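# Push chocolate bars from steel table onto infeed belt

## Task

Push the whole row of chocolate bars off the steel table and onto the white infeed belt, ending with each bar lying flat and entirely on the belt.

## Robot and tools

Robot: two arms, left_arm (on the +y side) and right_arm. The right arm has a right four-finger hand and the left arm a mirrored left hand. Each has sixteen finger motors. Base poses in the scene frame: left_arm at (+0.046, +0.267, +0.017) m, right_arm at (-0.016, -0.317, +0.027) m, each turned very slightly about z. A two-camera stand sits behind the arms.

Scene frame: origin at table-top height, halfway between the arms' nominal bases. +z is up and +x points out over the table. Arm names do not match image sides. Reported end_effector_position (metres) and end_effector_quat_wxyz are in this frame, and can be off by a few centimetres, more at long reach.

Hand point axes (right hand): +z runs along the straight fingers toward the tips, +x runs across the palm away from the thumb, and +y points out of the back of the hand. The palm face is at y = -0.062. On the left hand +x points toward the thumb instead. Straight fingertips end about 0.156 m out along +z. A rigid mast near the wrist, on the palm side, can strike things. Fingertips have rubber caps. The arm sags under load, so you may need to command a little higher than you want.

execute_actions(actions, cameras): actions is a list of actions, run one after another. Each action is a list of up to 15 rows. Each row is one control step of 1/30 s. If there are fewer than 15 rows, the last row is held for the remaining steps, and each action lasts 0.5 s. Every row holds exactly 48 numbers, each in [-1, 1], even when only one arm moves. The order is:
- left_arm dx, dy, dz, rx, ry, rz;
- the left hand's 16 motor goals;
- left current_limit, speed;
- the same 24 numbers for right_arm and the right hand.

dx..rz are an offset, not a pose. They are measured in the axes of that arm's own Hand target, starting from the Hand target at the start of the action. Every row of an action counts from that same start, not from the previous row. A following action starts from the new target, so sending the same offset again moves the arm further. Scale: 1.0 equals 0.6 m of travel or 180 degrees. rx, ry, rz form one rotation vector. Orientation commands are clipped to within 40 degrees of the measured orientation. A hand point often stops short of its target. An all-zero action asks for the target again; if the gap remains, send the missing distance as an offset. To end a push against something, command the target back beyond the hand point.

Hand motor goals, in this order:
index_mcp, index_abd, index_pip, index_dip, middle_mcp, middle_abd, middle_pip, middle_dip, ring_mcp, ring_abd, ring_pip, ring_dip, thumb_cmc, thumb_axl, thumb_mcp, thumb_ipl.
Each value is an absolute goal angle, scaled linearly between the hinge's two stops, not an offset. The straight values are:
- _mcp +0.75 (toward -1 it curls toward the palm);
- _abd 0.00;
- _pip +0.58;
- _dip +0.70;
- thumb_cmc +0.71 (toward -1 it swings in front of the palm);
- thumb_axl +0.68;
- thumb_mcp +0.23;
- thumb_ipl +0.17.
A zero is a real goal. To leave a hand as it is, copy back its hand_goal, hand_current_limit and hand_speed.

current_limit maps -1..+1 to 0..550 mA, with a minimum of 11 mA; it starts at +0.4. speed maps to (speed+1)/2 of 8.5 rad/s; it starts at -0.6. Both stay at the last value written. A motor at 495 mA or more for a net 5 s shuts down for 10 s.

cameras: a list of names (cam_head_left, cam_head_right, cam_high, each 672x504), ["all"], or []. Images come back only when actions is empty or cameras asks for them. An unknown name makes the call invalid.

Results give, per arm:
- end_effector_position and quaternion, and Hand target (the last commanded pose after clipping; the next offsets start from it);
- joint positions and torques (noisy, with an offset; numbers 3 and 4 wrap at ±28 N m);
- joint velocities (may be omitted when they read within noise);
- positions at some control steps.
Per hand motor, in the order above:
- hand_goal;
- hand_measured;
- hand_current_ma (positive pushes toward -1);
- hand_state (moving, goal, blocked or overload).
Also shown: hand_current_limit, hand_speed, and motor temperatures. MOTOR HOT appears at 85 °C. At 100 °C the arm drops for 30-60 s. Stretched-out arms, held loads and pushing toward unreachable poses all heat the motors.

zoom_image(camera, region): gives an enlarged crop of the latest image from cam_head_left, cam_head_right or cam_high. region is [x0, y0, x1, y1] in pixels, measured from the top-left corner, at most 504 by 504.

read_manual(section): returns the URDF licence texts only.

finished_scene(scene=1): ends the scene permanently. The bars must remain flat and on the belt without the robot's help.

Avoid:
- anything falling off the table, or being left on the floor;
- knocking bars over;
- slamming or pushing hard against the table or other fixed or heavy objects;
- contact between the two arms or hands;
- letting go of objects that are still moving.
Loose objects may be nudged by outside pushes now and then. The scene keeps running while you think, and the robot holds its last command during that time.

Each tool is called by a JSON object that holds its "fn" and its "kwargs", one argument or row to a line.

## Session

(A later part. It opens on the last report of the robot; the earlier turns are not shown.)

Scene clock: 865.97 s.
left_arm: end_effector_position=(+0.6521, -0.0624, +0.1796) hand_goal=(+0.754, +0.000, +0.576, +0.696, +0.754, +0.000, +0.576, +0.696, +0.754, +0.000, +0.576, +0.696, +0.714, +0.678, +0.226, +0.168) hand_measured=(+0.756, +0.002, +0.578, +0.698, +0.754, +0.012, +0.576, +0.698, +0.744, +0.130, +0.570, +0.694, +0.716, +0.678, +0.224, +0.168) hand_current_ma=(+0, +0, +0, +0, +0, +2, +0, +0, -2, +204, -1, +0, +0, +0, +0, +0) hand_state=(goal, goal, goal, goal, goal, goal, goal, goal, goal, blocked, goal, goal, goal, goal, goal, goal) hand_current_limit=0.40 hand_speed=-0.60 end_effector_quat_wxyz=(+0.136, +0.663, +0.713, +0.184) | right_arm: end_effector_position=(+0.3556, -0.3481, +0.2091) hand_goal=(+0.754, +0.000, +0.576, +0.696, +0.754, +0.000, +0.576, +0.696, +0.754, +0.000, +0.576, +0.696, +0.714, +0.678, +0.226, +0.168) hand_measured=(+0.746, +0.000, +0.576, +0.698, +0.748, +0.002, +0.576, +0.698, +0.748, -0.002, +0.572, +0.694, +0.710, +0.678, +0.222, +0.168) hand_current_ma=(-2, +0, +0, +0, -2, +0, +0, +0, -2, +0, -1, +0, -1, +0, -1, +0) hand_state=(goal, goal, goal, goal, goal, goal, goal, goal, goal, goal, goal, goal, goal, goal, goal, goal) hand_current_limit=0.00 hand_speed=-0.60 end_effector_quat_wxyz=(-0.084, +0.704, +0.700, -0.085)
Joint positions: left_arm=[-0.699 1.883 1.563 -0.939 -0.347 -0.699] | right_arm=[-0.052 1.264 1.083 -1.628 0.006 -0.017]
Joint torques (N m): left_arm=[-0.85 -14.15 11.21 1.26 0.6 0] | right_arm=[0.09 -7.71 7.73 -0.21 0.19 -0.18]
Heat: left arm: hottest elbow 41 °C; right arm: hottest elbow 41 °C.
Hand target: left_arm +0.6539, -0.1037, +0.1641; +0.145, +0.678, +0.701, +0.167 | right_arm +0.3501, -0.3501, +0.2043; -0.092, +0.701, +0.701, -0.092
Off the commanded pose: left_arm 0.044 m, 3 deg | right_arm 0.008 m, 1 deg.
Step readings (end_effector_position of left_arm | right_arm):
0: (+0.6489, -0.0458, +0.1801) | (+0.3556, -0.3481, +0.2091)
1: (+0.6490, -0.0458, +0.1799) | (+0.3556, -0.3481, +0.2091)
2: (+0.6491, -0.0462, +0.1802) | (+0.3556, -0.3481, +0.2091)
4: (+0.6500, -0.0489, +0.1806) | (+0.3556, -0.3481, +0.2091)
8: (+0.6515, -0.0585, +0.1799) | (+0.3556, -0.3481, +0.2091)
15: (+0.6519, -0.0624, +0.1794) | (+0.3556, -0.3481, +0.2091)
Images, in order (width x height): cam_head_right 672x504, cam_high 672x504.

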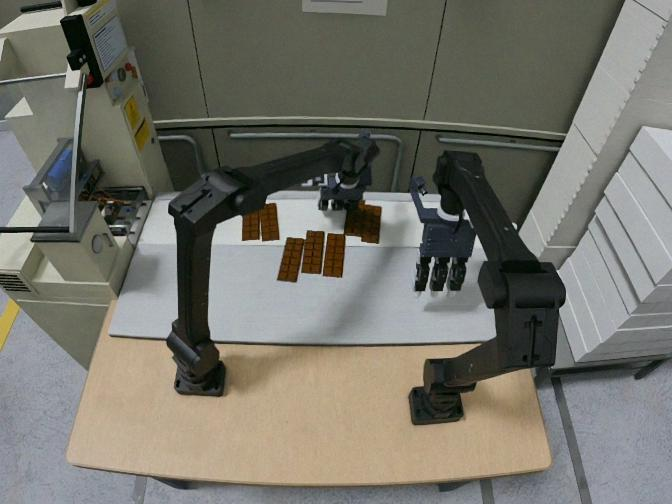

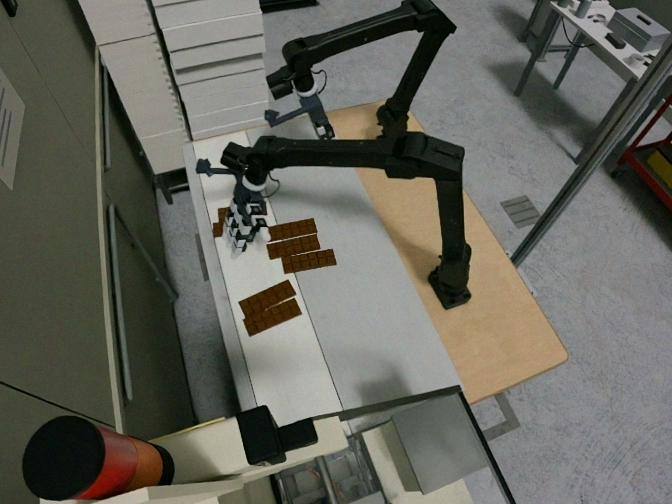

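{"fn": "execute_actions", "kwargs": {
  "actions": [
    [[0,-0.083,-0.0388,0,0,0,0.754,0,0.576,0.696,0.754,0,0.576,0.696,0.754,0,0.576,0.696,0.714,0.678,0.226,0.168,0.4,-0.6,0,0,0,0,0,0,0.754,0,0.576,0.696,0.754,0,0.576,0.696,0.754,0,0.576,0.696,0.714,0.678,0.226,0.168,0,-0.6]],
    [[-0.04,0,0,0,0,0,0.754,0,0.576,0.696,0.754,0,0.576,0.696,0.754,0,0.576,0.696,0.714,0.678,0.226,0.168,0.4,-0.6,0,0,0,0,0,0,0.754,0,0.576,0.696,0.754,0,0.576,0.696,0.754,0,0.576,0.696,0.714,0.678,0.226,0.168,0,-0.6]]
  ],
  "cameras": ["cam_head_right", "cam_high"]
}}

{"fn": "zoom_image", "kwargs": {
  "camera": "cam_head_right",
  "region": [275, 170, 395, 260]
}}

{"fn": "zoom_image", "kwargs": {
  "camera": "cam_high",
  "region": [190, 180, 290, 280]
}}

Scene clock: 881.37 s.
left_arm: end_effector_position=(+0.6082, -0.0968, +0.1765) hand_goal=(+0.754, +0.000, +0.576, +0.696, +0.754, +0.000, +0.576, +0.696, +0.754, +0.000, +0.576, +0.696, +0.714, +0.678, +0.226, +0.168) hand_measured=(+0.750, +0.002, +0.574, +0.696, +0.736, +0.012, +0.562, +0.690, +0.722, +0.036, +0.550, +0.684, +0.716, +0.678, +0.224, +0.168) hand_current_ma=(+0, +0, +0, +0, -7, +2, -4, -1, -21, +18, -12, -3, +0, +0, +0, +0) hand_state=(goal, goal, goal, goal, goal, goal, goal, goal, blocked, blocked, blocked, goal, goal, goal, goal, goal) hand_current_limit=0.40 hand_speed=-0.60 end_effector_quat_wxyz=(+0.150, +0.660, +0.714, +0.181) | right_arm: end_effector_position=(+0.3556, -0.3481, +0.2091) hand_goal=(+0.754, +0.000, +0.576, +0.696, +0.754, +0.000, +0.576, +0.696, +0.754, +0.000, +0.576, +0.696, +0.714, +0.678, +0.226, +0.168) hand_measured=(+0.746, +0.000, +0.576, +0.698, +0.748, +0.002, +0.576, +0.698, +0.748, -0.002, +0.572, +0.694, +0.710, +0.678, +0.222, +0.168) hand_current_ma=(-2, +0, +0, +0, -2, +0, +0, +0, -2, +0, -1, +0, -1, +0, -1, +0) hand_state=(goal, goal, goal, goal, goal, goal, goal, goal, goal, goal, goal, goal, goal, goal, goal, goal) hand_current_limit=0.00 hand_speed=-0.60 end_effector_quat_wxyz=(-0.084, +0.704, +0.700, -0.085)
Joint positions: left_arm=[-0.792 1.855 1.509 -0.918 -0.369 -0.796] | right_arm=[-0.052 1.264 1.083 -1.628 0.006 -0.017]
Joint torques (N m): left_arm=[-0.79 -14.74 10.21 0.05 0.36 0.07] | right_arm=[0.03 -7.88 7.77 -0.18 0.19 -0.18]
Heat: left arm: hottest elbow 40 °C; right arm: hottest elbow 41 °C.
Hand target: left_arm +0.5999, -0.1298, +0.1630; +0.145, +0.678, +0.701, +0.167 | right_arm +0.3501, -0.3501, +0.2043; -0.092, +0.701, +0.701, -0.092
Off the commanded pose: left_arm 0.037 m, 3 deg | right_arm 0.008 m, 1 deg.
Step readings (end_effector_position of left_arm | right_arm):
0: (+0.6520, -0.0623, +0.1795) | (+0.3556, -0.3481, +0.2091)
1: (+0.6520, -0.0623, +0.1795) | (+0.3556, -0.3481, +0.2091)
2: (+0.6515, -0.0627, +0.1797) | (+0.3556, -0.3481, +0.2091)
4: (+0.6480, -0.0648, +0.1790) | (+0.3556, -0.3481, +0.2091)
8: (+0.6303, -0.0758, +0.1772) | (+0.3556, -0.3481, +0.2091)
15: (+0.6115, -0.0960, +0.1769) | (+0.3556, -0.3481, +0.2091)
16: (+0.6113, -0.0961, +0.1769) | (+0.3556, -0.3481, +0.2091)
17: (+0.6113, -0.0959, +0.1769) | (+0.3556, -0.3481, +0.2091)
19: (+0.6107, -0.0959, +0.1769) | (+0.3556, -0.3481, +0.2091)
23: (+0.6086, -0.0967, +0.1764) | (+0.3556, -0.3481, +0.2091)
30: (+0.6083, -0.0970, +0.1767) | (+0.3556, -0.3481, +0.2091)
Images, in order (width x height): cam_head_right 672x504, cam_high 672x504.

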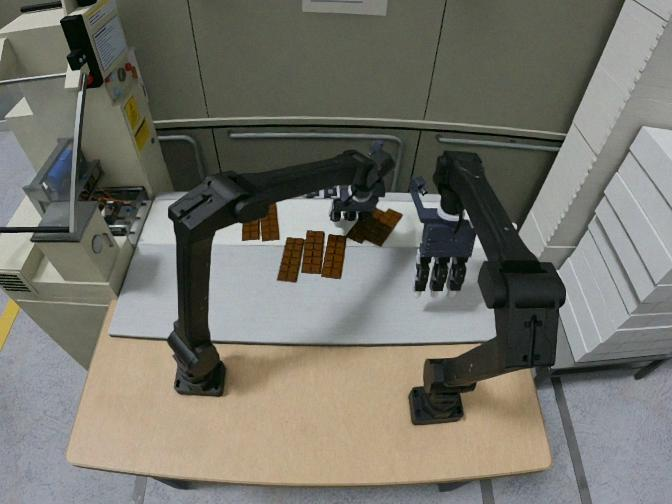

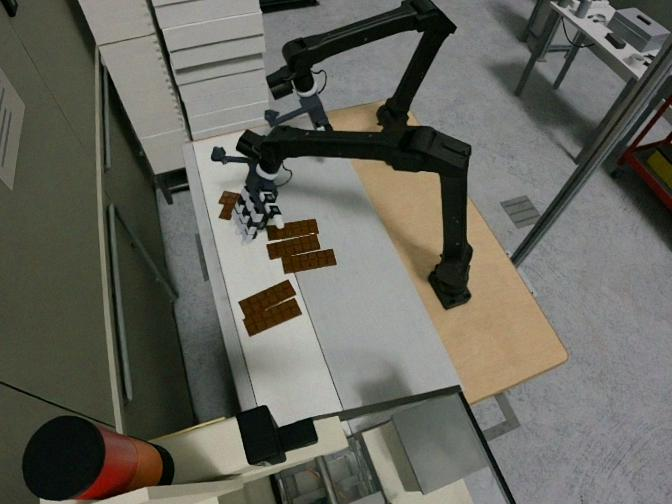

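Scaled by 4.200 from the camera's 672x504 image, which has a finer 960x720 frame.

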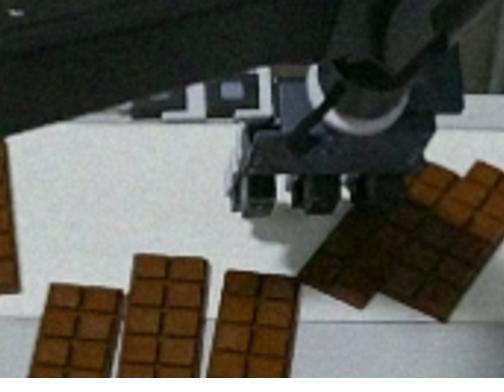

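Scaled by 5.040 from the camera's 672x504 image, which has a finer 960x720 frame.

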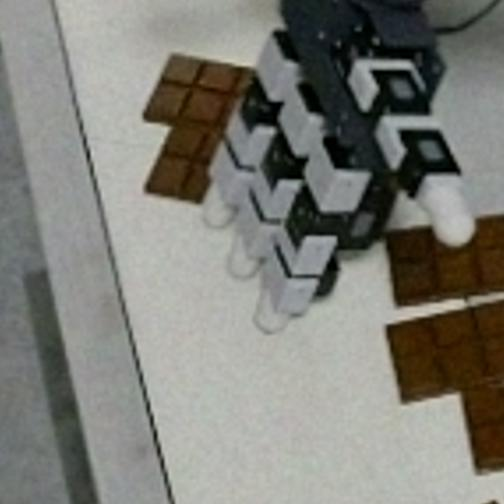

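{"fn": "execute_actions", "kwargs": {
  "actions": [
    [[-0.05,0,0,0,0,0,0.754,0,0.576,0.696,0.754,0,0.576,0.696,0.754,0,0.576,0.696,0.714,0.678,0.226,0.168,0.4,-0.6,0,0,0,0,0,0,0.754,0,0.576,0.696,0.754,0,0.576,0.696,0.754,0,0.576,0.696,0.714,0.678,0.226,0.168,0,-0.6]]
  ],
  "cameras": ["cam_head_right", "cam_high"]
}}

{"fn": "zoom_image", "kwargs": {
  "camera": "cam_head_right",
  "region": [305, 170, 425, 260]
}}

{"fn": "zoom_image", "kwargs": {
  "camera": "cam_high",
  "region": [190, 170, 290, 270]
}}

Scene clock: 897.90 s.
left_arm: end_effector_position=(+0.6076, -0.1266, +0.1772) hand_goal=(+0.754, +0.000, +0.576, +0.696, +0.754, +0.000, +0.576, +0.696, +0.754, +0.000, +0.576, +0.696, +0.714, +0.678, +0.226, +0.168) hand_measured=(+0.754, +0.004, +0.574, +0.696, +0.738, +0.024, +0.562, +0.690, +0.720, +0.044, +0.550, +0.684, +0.716, +0.678, +0.224, +0.168) hand_current_ma=(+0, +0, +0, +0, -5, +8, -4, -1, -22, +26, -12, -3, +0, +0, +0, +0) hand_state=(goal, goal, goal, goal, goal, blocked, goal, goal, blocked, blocked, blocked, goal, goal, goal, goal, goal) hand_current_limit=0.40 hand_speed=-0.60 end_effector_quat_wxyz=(+0.148, +0.661, +0.713, +0.182) | right_arm: end_effector_position=(+0.3556, -0.3481, +0.2091) hand_goal=(+0.754, +0.000, +0.576, +0.696, +0.754, +0.000, +0.576, +0.696, +0.754, +0.000, +0.576, +0.696, +0.714, +0.678, +0.226, +0.168) hand_measured=(+0.746, +0.000, +0.576, +0.698, +0.748, +0.002, +0.576, +0.698, +0.748, -0.002, +0.572, +0.694, +0.710, +0.678, +0.222, +0.168) hand_current_ma=(-2, +0, +0, +0, -2, +0, +0, +0, -2, +0, -1, +0, -1, +0, -1, +0) hand_state=(goal, goal, goal, goal, goal, goal, goal, goal, goal, goal, goal, goal, goal, goal, goal, goal) hand_current_limit=0.00 hand_speed=-0.60 end_effector_quat_wxyz=(-0.084, +0.704, +0.700, -0.085)
Joint positions: left_arm=[-0.829 1.91 1.595 -0.967 -0.381 -0.831] | right_arm=[-0.052 1.264 1.083 -1.628 0.006 -0.017]
Joint torques (N m): left_arm=[-0.56 -15.27 10.56 0.2 0.47 0.08] | right_arm=[0.38 -7.41 7.82 -0.13 0.17 -0.17]
Heat: left arm: hottest elbow 41 °C; right arm: hottest elbow 41 °C.
Hand target: left_arm +0.6010, -0.1599, +0.1625; +0.145, +0.678, +0.701, +0.167 | right_arm +0.3501, -0.3501, +0.2043; -0.092, +0.701, +0.701, -0.092
Off the commanded pose: left_arm 0.037 m, 3 deg | right_arm 0.008 m, 1 deg.
Step readings (end_effector_position of left_arm | right_arm):
0: (+0.6082, -0.0967, +0.1765) | (+0.3556, -0.3481, +0.2091)
1: (+0.6083, -0.0968, +0.1765) | (+0.3556, -0.3481, +0.2091)
2: (+0.6083, -0.0976, +0.1767) | (+0.3556, -0.3481, +0.2091)
4: (+0.6088, -0.1016, +0.1769) | (+0.3556, -0.3481, +0.2091)
8: (+0.6087, -0.1166, +0.1769) | (+0.3556, -0.3481, +0.2091)
15: (+0.6074, -0.1265, +0.1771) | (+0.3556, -0.3481, +0.2091)
Images, in order (width x height): cam_head_right 672x504, cam_high 672x504.

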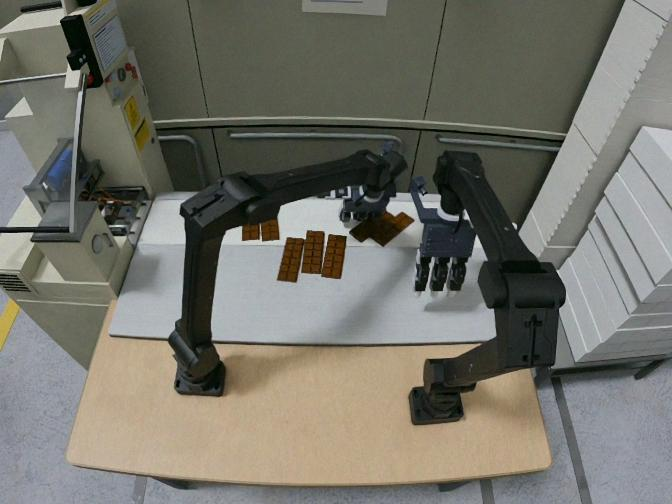

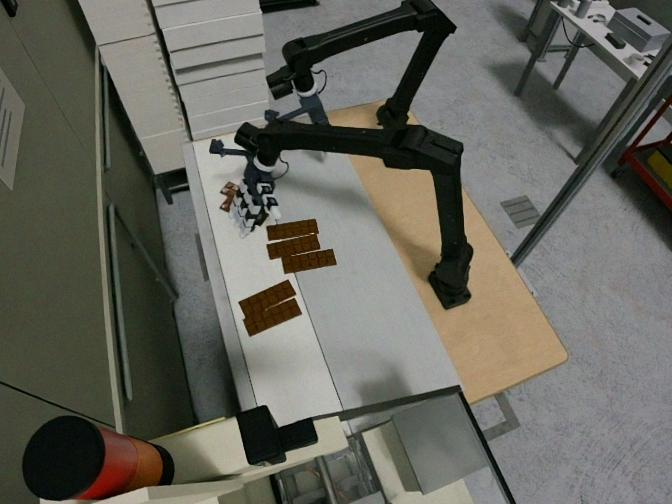

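Scaled by 4.200 from the camera's 672x504 image, which has a finer 960x720 frame.

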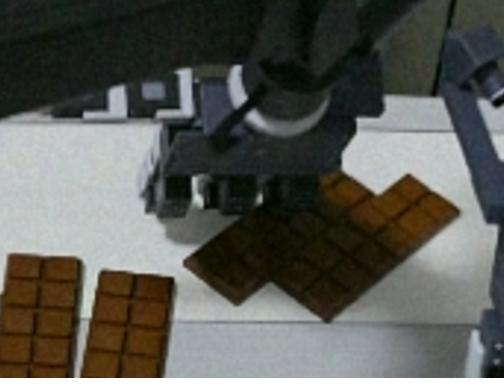

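Scaled by 5.040 from the camera's 672x504 image, which has a finer 960x720 frame.

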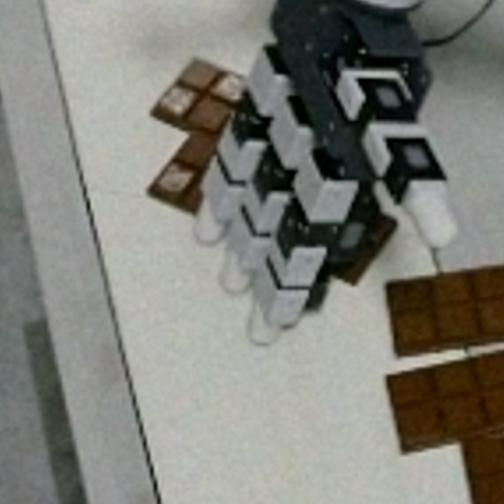

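{"fn": "execute_actions", "kwargs": {
  "actions": [
    [[0.05,0.0494,-0.1057,0,0,0,0.754,0,0.576,0.696,0.754,0,0.576,0.696,0.754,0,0.576,0.696,0.714,0.678,0.226,0.168,0,-0.6,0,0,0,0,0,0,0.754,0,0.576,0.696,0.754,0,0.576,0.696,0.754,0,0.576,0.696,0.714,0.678,0.226,0.168,0,-0.6]],
    [[0.1333,-0.1661,-0.0776,0.111,0,0,0.754,0,0.576,0.696,0.754,0,0.576,0.696,0.754,0,0.576,0.696,0.714,0.678,0.226,0.168,0,-0.6,0,0,0,0,0,0,0.754,0,0.576,0.696,0.754,0,0.576,0.696,0.754,0,0.576,0.696,0.714,0.678,0.226,0.168,0,-0.6]],
    [[0.1333,-0.187,0.0338,0.111,0,0,0.754,0,0.576,0.696,0.754,0,0.576,0.696,0.754,0,0.576,0.696,0.714,0.678,0.226,0.168,0,-0.6,0,0,0,0,0,0,0.754,0,0.576,0.696,0.754,0,0.576,0.696,0.754,0,0.576,0.696,0.714,0.678,0.226,0.168,0,-0.6]]
  ],
  "cameras": ["all"]
}}

{"fn": "zoom_image", "kwargs": {
  "camera": "cam_head_left",
  "region": [225, 170, 425, 310]
}}

{"fn": "zoom_image", "kwargs": {
  "camera": "cam_high",
  "region": [190, 150, 350, 310]
}}

{"fn": "zoom_image", "kwargs": {
  "camera": "cam_head_right",
  "region": [225, 170, 425, 310]
}}

Scene clock: 924.53 s.
left_arm: end_effector_position=(+0.3736, +0.0135, +0.2068) hand_goal=(+0.754, +0.000, +0.576, +0.696, +0.754, +0.000, +0.576, +0.696, +0.754, +0.000, +0.576, +0.696, +0.714, +0.678, +0.226, +0.168) hand_measured=(+0.752, +0.000, +0.574, +0.696, +0.752, +0.000, +0.574, +0.694, +0.752, +0.000, +0.574, +0.694, +0.714, +0.678, +0.222, +0.168) hand_current_ma=(+0, +0, +0, +0, +0, +0, +0, +0, +0, +0, +0, +0, +0, +0, +0, +0) hand_state=(goal, goal, goal, goal, goal, goal, goal, goal, goal, goal, goal, goal, goal, goal, goal, goal) hand_current_limit=0.00 hand_speed=-0.60 end_effector_quat_wxyz=(-0.090, +0.689, +0.715, -0.080) | right_arm: end_effector_position=(+0.3556, -0.3481, +0.2091) hand_goal=(+0.754, +0.000, +0.576, +0.696, +0.754, +0.000, +0.576, +0.696, +0.754, +0.000, +0.576, +0.696, +0.714, +0.678, +0.226, +0.168) hand_measured=(+0.746, +0.000, +0.576, +0.698, +0.748, +0.002, +0.576, +0.698, +0.748, -0.002, +0.572, +0.694, +0.710, +0.678, +0.222, +0.168) hand_current_ma=(-2, +0, +0, +0, -2, +0, +0, +0, -2, +0, -1, +0, -1, +0, -1, +0) hand_state=(goal, goal, goal, goal, goal, goal, goal, goal, goal, goal, goal, goal, goal, goal, goal, goal) hand_current_limit=0.00 hand_speed=-0.60 end_effector_quat_wxyz=(-0.084, +0.704, +0.700, -0.085)
Joint positions: left_arm=[-0.79 1.439 1.271 -1.585 0.161 -0.795] | right_arm=[-0.052 1.264 1.083 -1.628 0.006 -0.017]
Joint torques (N m): left_arm=[3.25 -11.11 6.5 -0.84 0.15 0.07] | right_arm=[0.26 -7.65 7.8 -0.06 0.17 -0.18]
Heat: left arm: hottest elbow 43 °C; right arm: hottest elbow 41 °C.
Hand target: left_arm +0.3736, +0.0205, +0.2047; -0.095, +0.687, +0.716, -0.082 | right_arm +0.3501, -0.3501, +0.2043; -0.092, +0.701, +0.701, -0.092
Off the commanded pose: left_arm 0.007 m, 1 deg | right_arm 0.008 m, 1 deg.
Step readings (end_effector_position of left_arm | right_arm):
0: (+0.6075, -0.1265, +0.1769) | (+0.3556, -0.3481, +0.2091)
1: (+0.6075, -0.1265, +0.1770) | (+0.3556, -0.3481, +0.2091)
2: (+0.6070, -0.1264, +0.1773) | (+0.3556, -0.3481, +0.2091)
4: (+0.6044, -0.1252, +0.1786) | (+0.3556, -0.3481, +0.2091)
8: (+0.5956, -0.1197, +0.1903) | (+0.3556, -0.3481, +0.2091)
15: (+0.5927, -0.1182, +0.2110) | (+0.3556, -0.3481, +0.2091)
16: (+0.5920, -0.1187, +0.2109) | (+0.3556, -0.3481, +0.2091)
17: (+0.5857, -0.1197, +0.2072) | (+0.3556, -0.3481, +0.2091)
19: (+0.5624, -0.1125, +0.1987) | (+0.3556, -0.3481, +0.2091)
23: (+0.5117, -0.0802, +0.2103) | (+0.3556, -0.3481, +0.2091)
30: (+0.4906, -0.0649, +0.2525) | (+0.3556, -0.3481, +0.2091)
31: (+0.4888, -0.0645, +0.2523) | (+0.3556, -0.3481, +0.2091)
32: (+0.4794, -0.0646, +0.2456) | (+0.3556, -0.3481, +0.2091)
34: (+0.4502, -0.0512, +0.2261) | (+0.3556, -0.3481, +0.2091)
38: (+0.3919, -0.0085, +0.2002) | (+0.3556, -0.3481, +0.2091)
45: (+0.3746, +0.0125, +0.2067) | (+0.3556, -0.3481, +0.2091)

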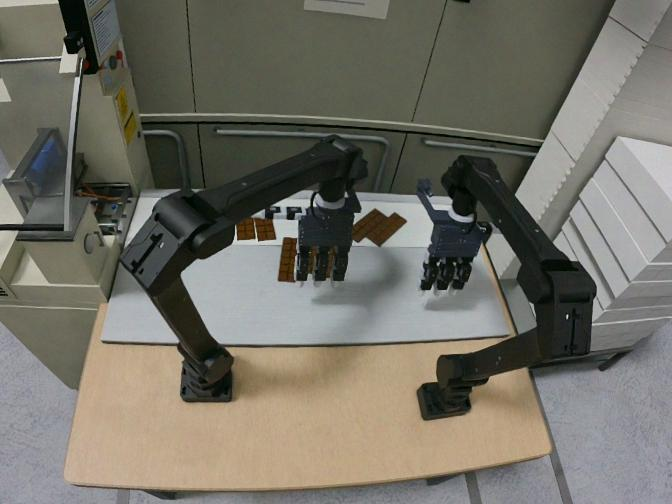

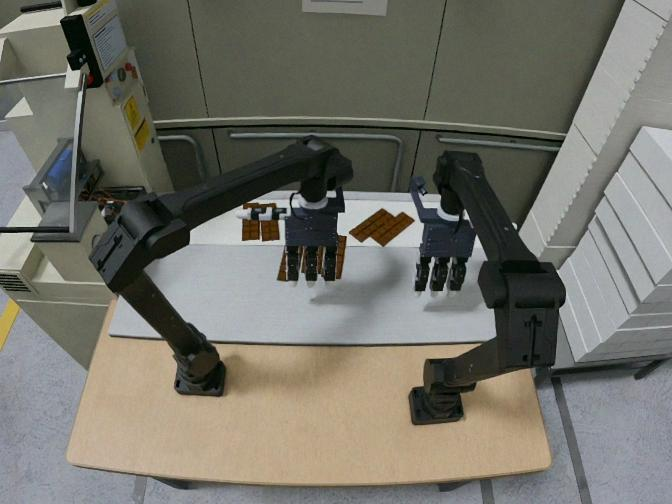

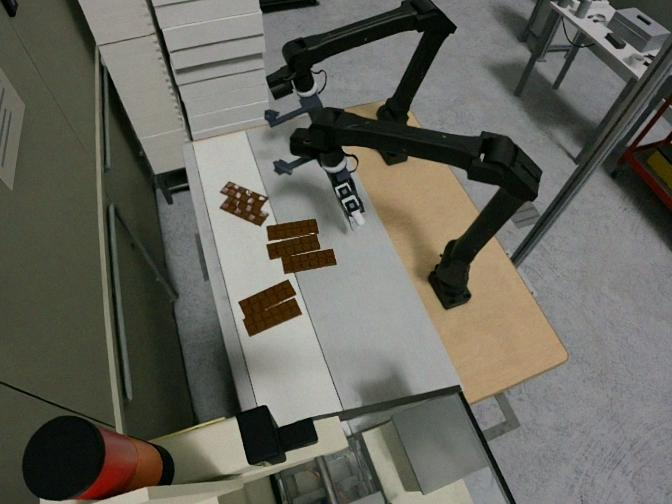

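Scaled by 2.520 from the camera's 672x504 image, which has a finer 960x720 frame.

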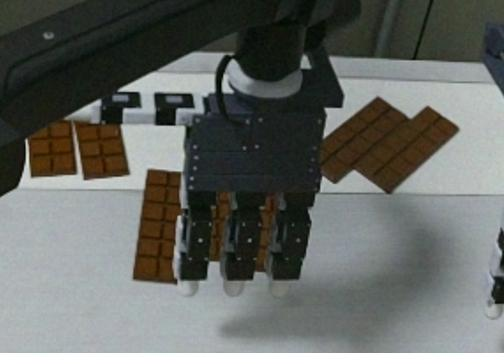

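Scaled by 3.150 from the camera's 672x504 image, which has a finer 960x720 frame.

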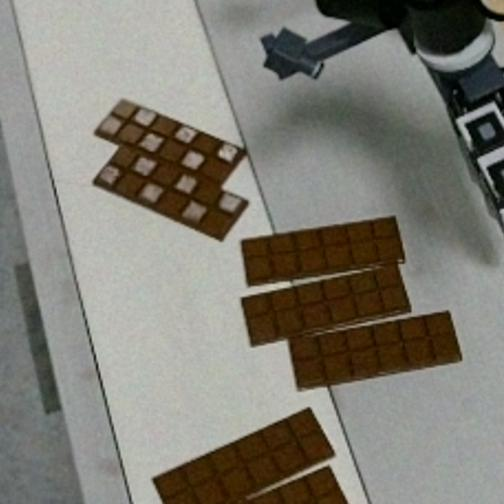

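Scaled by 2.520 from the camera's 672x504 image, which has a finer 960x720 frame.

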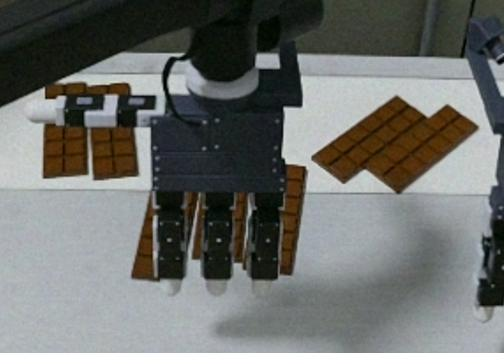

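{"fn": "zoom_image", "kwargs": {
  "camera": "cam_head_left",
  "region": [345, 195, 415, 255]
}}

{"fn": "zoom_image", "kwargs": {
  "camera": "cam_head_right",
  "region": [345, 195, 415, 255]
}}

{"fn": "zoom_image", "kwargs": {
  "camera": "cam_high",
  "region": [210, 170, 280, 240]
}}

Scaled by 7.200 from the camera's 672x504 image, which has a finer 960x720 frame.

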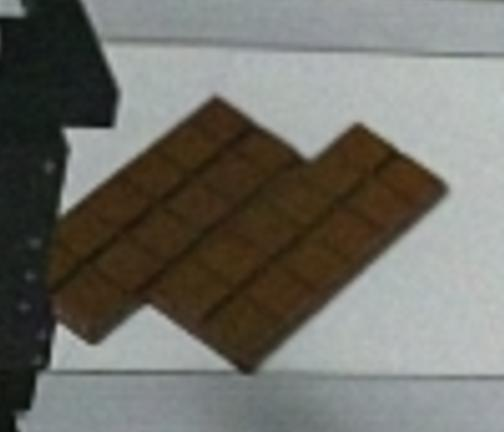

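Scaled by 7.200 from the camera's 672x504 image, which has a finer 960x720 frame.

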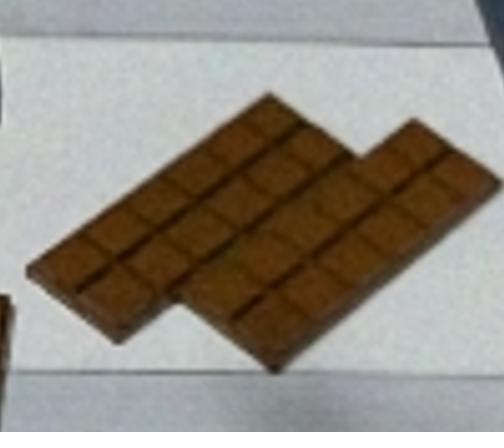

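Scaled by 7.200 from the camera's 672x504 image, which has a finer 960x720 frame.

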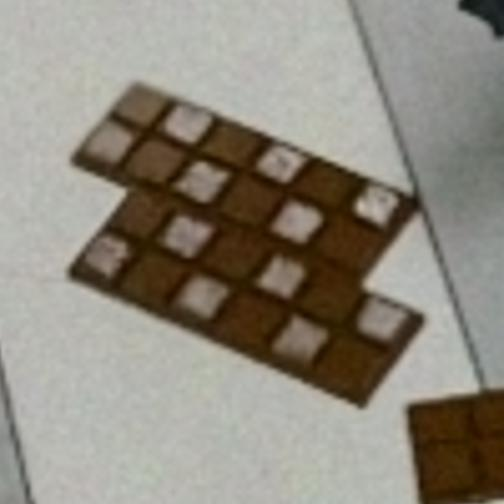

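{"fn": "execute_actions", "kwargs": {
  "actions": [
    [[0.1667,0,0,0,0,0,0.754,0,0.576,0.696,0.754,0,0.576,0.696,0.754,0,0.576,0.696,0.714,0.678,0.226,0.168,0,-0.6,0.1417,0.1932,-0.0518,0,0,0,0.754,0,0.576,0.696,0.754,0,0.576,0.696,0.754,0,0.576,0.696,0.714,0.678,0.226,0.168,0,-0.6]],
    [[0,0,0,0,0,0,0.754,0,0.576,0.696,0.754,0,0.576,0.696,0.754,0,0.576,0.696,0.714,0.678,0.226,0.168,0,-0.6,0.1417,0.2035,-0.0132,0,0,0,0.754,0,0.576,0.696,0.754,0,0.576,0.696,0.754,0,0.576,0.696,0.714,0.678,0.226,0.168,0,-0.6]],
    [[0,0,0,0,0,0,0.754,0,0.576,0.696,0.754,0,0.576,0.696,0.754,0,0.576,0.696,0.714,0.678,0.226,0.168,0,-0.6,0,0.013,0.0483,0,0,0,0.754,0,0.576,0.696,0.754,0,0.576,0.696,0.754,0,0.576,0.696,0.714,0.678,0.226,0.168,0,-0.6]]
  ],
  "cameras": ["all"]
}}

{"fn": "zoom_image", "kwargs": {
  "camera": "cam_head_left",
  "region": [325, 180, 425, 265]
}}

{"fn": "zoom_image", "kwargs": {
  "camera": "cam_high",
  "region": [200, 150, 300, 250]
}}

Scene clock: 977.23 s.
left_arm: end_effector_position=(+0.3715, +0.1143, +0.2109) hand_goal=(+0.754, +0.000, +0.576, +0.696, +0.754, +0.000, +0.576, +0.696, +0.754, +0.000, +0.576, +0.696, +0.714, +0.678, +0.226, +0.168) hand_measured=(+0.752, +0.000, +0.574, +0.696, +0.752, +0.000, +0.574, +0.694, +0.752, +0.000, +0.574, +0.694, +0.714, +0.678, +0.222, +0.168) hand_current_ma=(+0, +0, +0, +0, +0, +0, +0, +0, +0, +0, +0, +0, +0, +0, +0, +0) hand_state=(goal, goal, goal, goal, goal, goal, goal, goal, goal, goal, goal, goal, goal, goal, goal, goal) hand_current_limit=0.00 hand_speed=-0.60 end_effector_quat_wxyz=(-0.086, +0.690, +0.714, -0.078) | right_arm: end_effector_position=(+0.5741, -0.1806, +0.1492) hand_goal=(+0.754, +0.000, +0.576, +0.696, +0.754, +0.000, +0.576, +0.696, +0.754, +0.000, +0.576, +0.696, +0.714, +0.678, +0.226, +0.168) hand_measured=(+0.750, +0.000, +0.576, +0.698, +0.750, +0.002, +0.576, +0.698, +0.750, -0.002, +0.574, +0.694, +0.712, +0.678, +0.222, +0.168) hand_current_ma=(-1, +0, +0, +0, -1, +0, +0, +0, -1, +0, +0, +0, +0, +0, -1, +0) hand_state=(goal, goal, goal, goal, goal, goal, goal, goal, goal, goal, goal, goal, goal, goal, goal, goal) hand_current_limit=0.00 hand_speed=-0.60 end_effector_quat_wxyz=(-0.099, +0.694, +0.706, -0.102)
Joint positions: left_arm=[-0.58 1.268 1.117 -1.623 0.118 -0.586] | right_arm=[0.249 1.948 1.755 -1.654 -0.07 0.251]
Joint torques (N m): left_arm=[3.37 -7.71 6.67 -1.06 0.11 0.1] | right_arm=[1.03 -15.97 12.11 0.42 0.06 0.07]
Heat: left arm: hottest shoulder 38 °C; right arm: hottest elbow 41 °C.
Hand target: left_arm +0.3697, +0.1204, +0.2069; -0.095, +0.687, +0.716, -0.083 | right_arm +0.5900, -0.1800, +0.1507; -0.092, +0.701, +0.701, -0.092
Off the commanded pose: left_arm 0.008 m, 1 deg | right_arm 0.016 m, 2 deg.
Step readings (end_effector_position of left_arm | right_arm):
0: (+0.3735, +0.0134, +0.2068) | (+0.3556, -0.3481, +0.2091)
1: (+0.3735, +0.0140, +0.2064) | (+0.3557, -0.3478, +0.2090)
2: (+0.3729, +0.0174, +0.2049) | (+0.3573, -0.3446, +0.2082)
4: (+0.3684, +0.0394, +0.1988) | (+0.3705, -0.3278, +0.2058)
8: (+0.3646, +0.0979, +0.1978) | (+0.4217, -0.2731, +0.1967)
15: (+0.3700, +0.1165, +0.2112) | (+0.4510, -0.2595, +0.1831)
16: (+0.3702, +0.1159, +0.2111) | (+0.4522, -0.2602, +0.1844)
17: (+0.3704, +0.1156, +0.2111) | (+0.4572, -0.2586, +0.1871)
19: (+0.3707, +0.1151, +0.2110) | (+0.4827, -0.2481, +0.1942)
23: (+0.3712, +0.1148, +0.2110) | (+0.5462, -0.2009, +0.1940)
30: (+0.3714, +0.1145, +0.2109) | (+0.5697, -0.1737, +0.1582)
31: (+0.3714, +0.1145, +0.2109) | (+0.5700, -0.1747, +0.1560)
32: (+0.3714, +0.1144, +0.2109) | (+0.5707, -0.1761, +0.1547)
34: (+0.3714, +0.1144, +0.2109) | (+0.5712, -0.1781, +0.1540)
38: (+0.3715, +0.1144, +0.2109) | (+0.5730, -0.1803, +0.1534)
45: (+0.3715, +0.1144, +0.2109) | (+0.5741, -0.1806, +0.1499)

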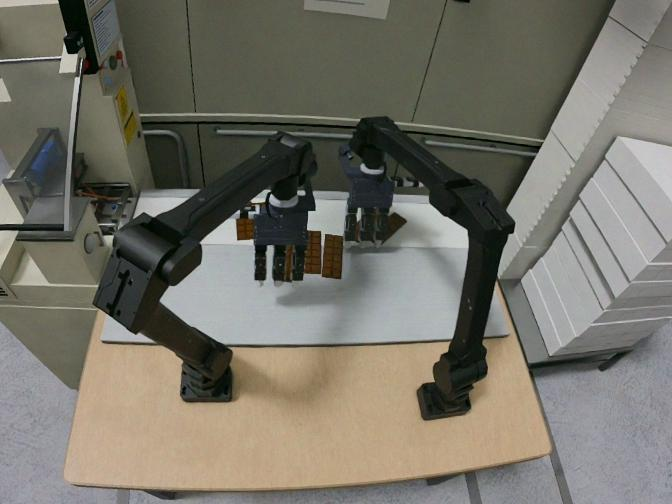

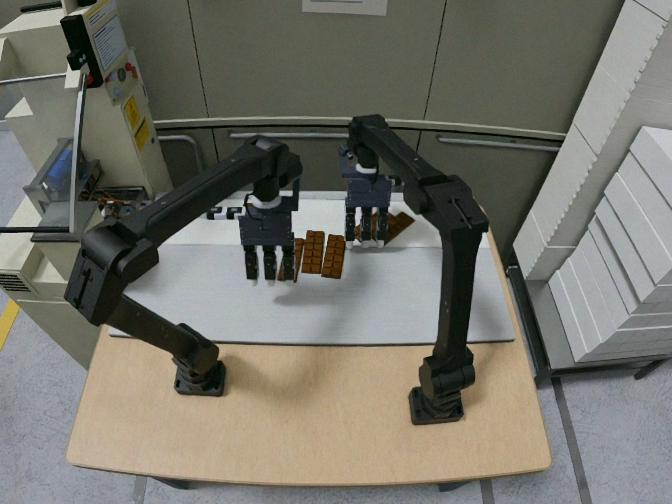

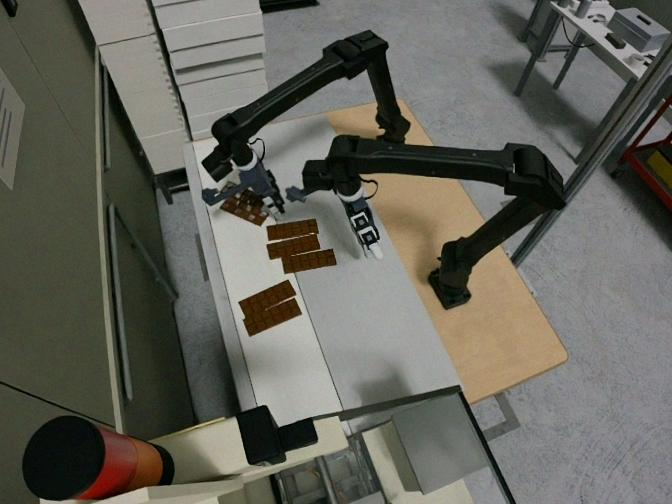

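Scaled by 5.040 from the camera's 672x504 image, which has a finer 960x720 frame.

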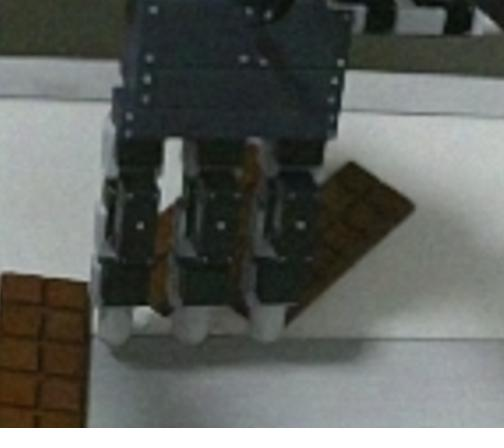

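Scaled by 5.040 from the camera's 672x504 image, which has a finer 960x720 frame.

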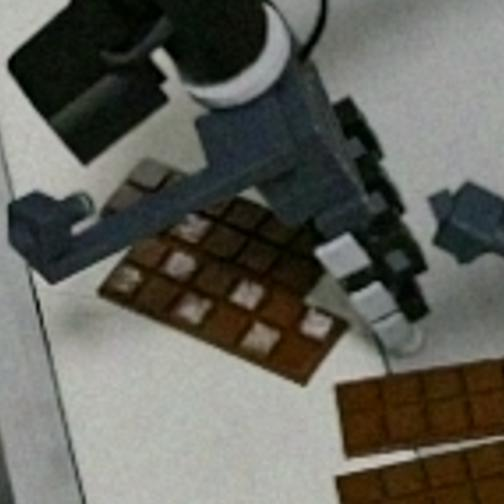

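{"fn": "execute_actions", "kwargs": {
  "actions": [
    [[0,0,0,0,0,0,0.754,0,0.576,0.696,0.754,0,0.576,0.696,0.754,0,0.576,0.696,0.714,0.678,0.226,0.168,0,-0.6,0.0133,-0.0563,0.0151,0,0,0,0.754,0,0.576,0.696,0.754,0,0.576,0.696,0.754,0,0.576,0.696,0.714,0.678,0.226,0.168,0,-0.6]],
    [[0,0,0,0,0,0,0.754,0,0.576,0.696,0.754,0,0.576,0.696,0.754,0,0.576,0.696,0.714,0.678,0.226,0.168,0,-0.6,0,0.0056,0.0209,0,0,0,0.754,0,0.576,0.696,0.754,0,0.576,0.696,0.754,0,0.576,0.696,0.714,0.678,0.226,0.168,0,-0.6]]
  ],
  "cameras": ["cam_head_left", "cam_high"]
}}

{"fn": "zoom_image", "kwargs": {
  "camera": "cam_head_left",
  "region": [325, 180, 425, 265]
}}

{"fn": "zoom_image", "kwargs": {
  "camera": "cam_high",
  "region": [200, 150, 300, 250]
}}

Scene clock: 988.47 s.
left_arm: end_effector_position=(+0.3715, +0.1143, +0.2109) hand_goal=(+0.754, +0.000, +0.576, +0.696, +0.754, +0.000, +0.576, +0.696, +0.754, +0.000, +0.576, +0.696, +0.714, +0.678, +0.226, +0.168) hand_measured=(+0.752, +0.000, +0.574, +0.696, +0.752, +0.000, +0.574, +0.694, +0.752, +0.000, +0.574, +0.694, +0.714, +0.678, +0.222, +0.168) hand_current_ma=(+0, +0, +0, +0, +0, +0, +0, +0, +0, +0, +0, +0, +0, +0, +0, +0) hand_state=(goal, goal, goal, goal, goal, goal, goal, goal, goal, goal, goal, goal, goal, goal, goal, goal) hand_current_limit=0.00 hand_speed=-0.60 end_effector_quat_wxyz=(-0.086, +0.690, +0.714, -0.078) | right_arm: end_effector_position=(+0.5571, -0.1733, +0.1392) hand_goal=(+0.754, +0.000, +0.576, +0.696, +0.754, +0.000, +0.576, +0.696, +0.754, +0.000, +0.576, +0.696, +0.714, +0.678, +0.226, +0.168) hand_measured=(+0.750, +0.000, +0.576, +0.698, +0.750, +0.002, +0.576, +0.698, +0.754, +0.006, +0.576, +0.696, +0.712, +0.678, +0.222, +0.168) hand_current_ma=(-1, +0, +0, +0, -1, +0, +0, +0, +0, +2, +0, +0, +0, +0, -1, +0) hand_state=(goal, goal, goal, goal, goal, goal, goal, goal, goal, goal, goal, goal, goal, goal, goal, goal) hand_current_limit=0.00 hand_speed=-0.60 end_effector_quat_wxyz=(-0.093, +0.697, +0.705, -0.094)
Joint positions: left_arm=[-0.58 1.268 1.117 -1.623 0.118 -0.586] | right_arm=[0.271 1.903 1.659 -1.581 -0.075 0.28]
Joint torques (N m): left_arm=[3.37 -7.88 6.65 -1.05 0.11 0.1] | right_arm=[1.67 -17.44 7.42 0.7 -0.03 0.06]
Heat: left arm: hottest elbow 38 °C; right arm: hottest elbow 42 °C.
Hand target: left_arm +0.3697, +0.1204, +0.2069; -0.095, +0.687, +0.716, -0.083 | right_arm +0.5551, -0.1719, +0.1376; -0.092, +0.701, +0.701, -0.092
Off the commanded pose: left_arm 0.007 m, 1 deg | right_arm 0.003 m, 1 deg.
Step readings (end_effector_position of left_arm | right_arm):
0: (+0.3715, +0.1143, +0.2109) | (+0.5741, -0.1806, +0.1492)
1: (+0.3715, +0.1143, +0.2109) | (+0.5742, -0.1806, +0.1492)
2: (+0.3715, +0.1143, +0.2109) | (+0.5751, -0.1805, +0.1493)
4: (+0.3715, +0.1143, +0.2109) | (+0.5747, -0.1800, +0.1476)
8: (+0.3715, +0.1143, +0.2109) | (+0.5615, -0.1793, +0.1424)
15: (+0.3715, +0.1143, +0.2109) | (+0.5571, -0.1732, +0.1454)
16: (+0.3715, +0.1143, +0.2109) | (+0.5571, -0.1730, +0.1457)
17: (+0.3715, +0.1143, +0.2109) | (+0.5576, -0.1729, +0.1458)
19: (+0.3715, +0.1143, +0.2109) | (+0.5579, -0.1729, +0.1443)
23: (+0.3715, +0.1143, +0.2109) | (+0.5572, -0.1731, +0.1406)
30: (+0.3715, +0.1143, +0.2109) | (+0.5570, -0.1733, +0.1392)
Images, in order (width x height): cam_head_left 672x504, cam_high 672x504.

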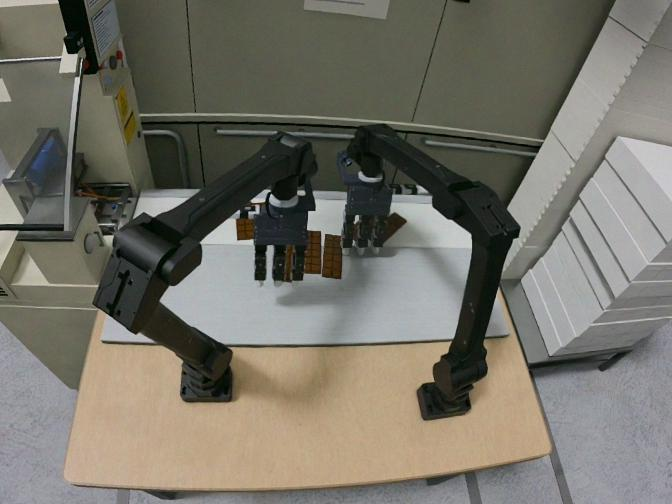

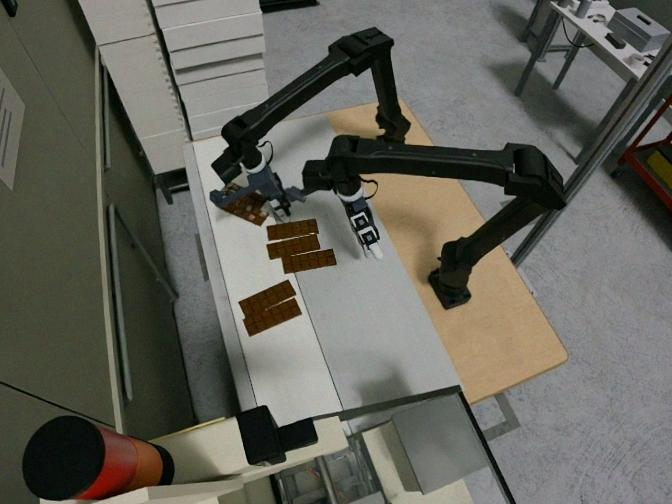

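Scaled by 5.040 from the camera's 672x504 image, which has a finer 960x720 frame.

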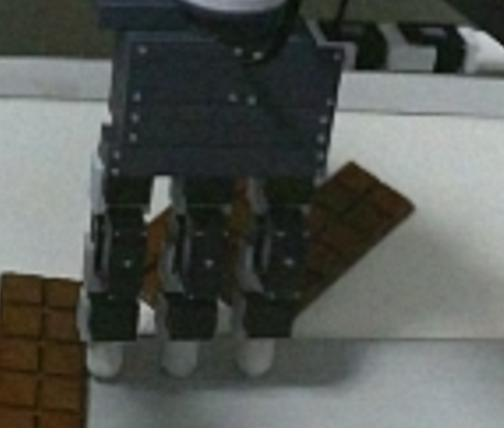

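Scaled by 5.040 from the camera's 672x504 image, which has a finer 960x720 frame.

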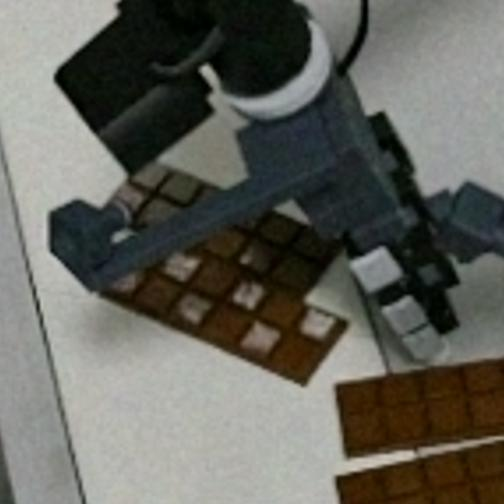

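{"fn": "execute_actions", "kwargs": {
  "actions": [
    [[0,0,0,0,0,0,0.754,0,0.576,0.696,0.754,0,0.576,0.696,0.754,0,0.576,0.696,0.714,0.678,0.226,0.168,0,-0.6,-0.03,0.0564,-0.0151,0,0,0,0.754,0,0.576,0.696,0.754,0,0.576,0.696,0.754,0,0.576,0.696,0.714,0.678,0.226,0.168,0,-0.6]]
  ],
  "cameras": ["cam_head_left", "cam_high"]
}}

{"fn": "zoom_image", "kwargs": {
  "camera": "cam_head_left",
  "region": [325, 180, 425, 265]
}}

{"fn": "zoom_image", "kwargs": {
  "camera": "cam_high",
  "region": [200, 150, 300, 250]
}}

Scene clock: 999.43 s.
left_arm: end_effector_position=(+0.3715, +0.1143, +0.2109) hand_goal=(+0.754, +0.000, +0.576, +0.696, +0.754, +0.000, +0.576, +0.696, +0.754, +0.000, +0.576, +0.696, +0.714, +0.678, +0.226, +0.168) hand_measured=(+0.752, +0.000, +0.574, +0.696, +0.752, +0.000, +0.574, +0.694, +0.752, +0.000, +0.574, +0.694, +0.714, +0.678, +0.222, +0.168) hand_current_ma=(+0, +0, +0, +0, +0, +0, +0, +0, +0, +0, +0, +0, +0, +0, +0, +0) hand_state=(goal, goal, goal, goal, goal, goal, goal, goal, goal, goal, goal, goal, goal, goal, goal, goal) hand_current_limit=0.00 hand_speed=-0.60 end_effector_quat_wxyz=(-0.086, +0.690, +0.714, -0.078) | right_arm: end_effector_position=(+0.5741, -0.1898, +0.1371) hand_goal=(+0.754, +0.000, +0.576, +0.696, +0.754, +0.000, +0.576, +0.696, +0.754, +0.000, +0.576, +0.696, +0.714, +0.678, +0.226, +0.168) hand_measured=(+0.750, +0.000, +0.576, +0.698, +0.756, -0.002, +0.578, +0.698, +0.768, -0.006, +0.586, +0.700, +0.712, +0.678, +0.222, +0.168) hand_current_ma=(-1, +0, +0, +0, +0, +0, +0, +0, +7, -1, +4, +1, +0, +0, -1, +0) hand_state=(goal, goal, goal, goal, goal, goal, goal, goal, goal, moving, goal, goal, goal, goal, goal, goal) hand_current_limit=0.00 hand_speed=-0.60 end_effector_quat_wxyz=(-0.096, +0.703, +0.699, -0.096)
Joint positions: left_arm=[-0.58 1.268 1.117 -1.623 0.118 -0.586] | right_arm=[0.235 1.942 1.712 -1.604 -0.071 0.261]
Joint torques (N m): left_arm=[3.25 -7.82 6.68 -1.03 0.11 0.11] | right_arm=[0.26 -15.79 12.71 0.03 0.25 -0.14]
Heat: left arm: hottest elbow 38 °C; right arm: hottest elbow 41 °C.
Hand target: left_arm +0.3697, +0.1204, +0.2069; -0.095, +0.687, +0.716, -0.083 | right_arm +0.5901, -0.1900, +0.1377; -0.092, +0.701, +0.701, -0.092
Off the commanded pose: left_arm 0.007 m, 1 deg | right_arm 0.016 m, 1 deg.
Step readings (end_effector_position of left_arm | right_arm):
0: (+0.3715, +0.1143, +0.2109) | (+0.5571, -0.1733, +0.1392)
1: (+0.3715, +0.1143, +0.2109) | (+0.5571, -0.1733, +0.1392)
2: (+0.3715, +0.1143, +0.2109) | (+0.5573, -0.1739, +0.1392)
4: (+0.3715, +0.1143, +0.2109) | (+0.5584, -0.1766, +0.1392)
8: (+0.3715, +0.1143, +0.2109) | (+0.5678, -0.1840, +0.1374)
15: (+0.3715, +0.1143, +0.2109) | (+0.5737, -0.1895, +0.1371)
Images, in order (width x height): cam_head_left 672x504, cam_high 672x504.

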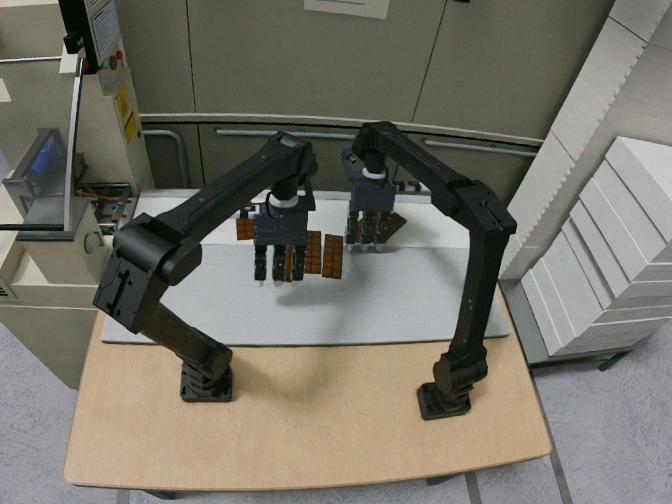

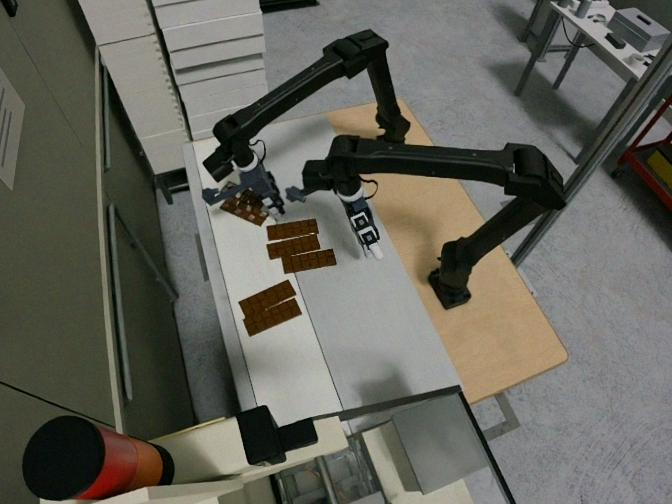

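Scaled by 5.040 from the camera's 672x504 image, which has a finer 960x720 frame.

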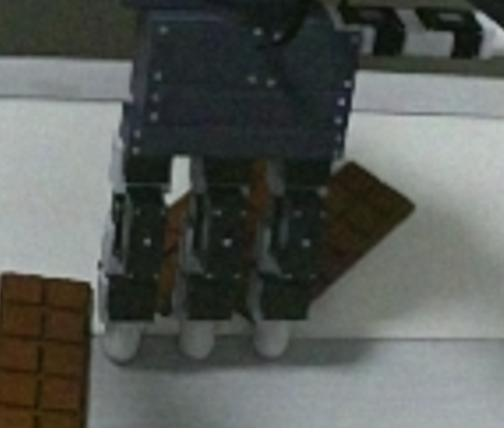

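Scaled by 5.040 from the camera's 672x504 image, which has a finer 960x720 frame.

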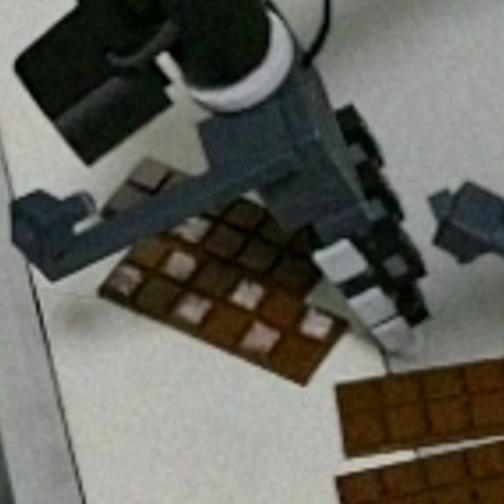

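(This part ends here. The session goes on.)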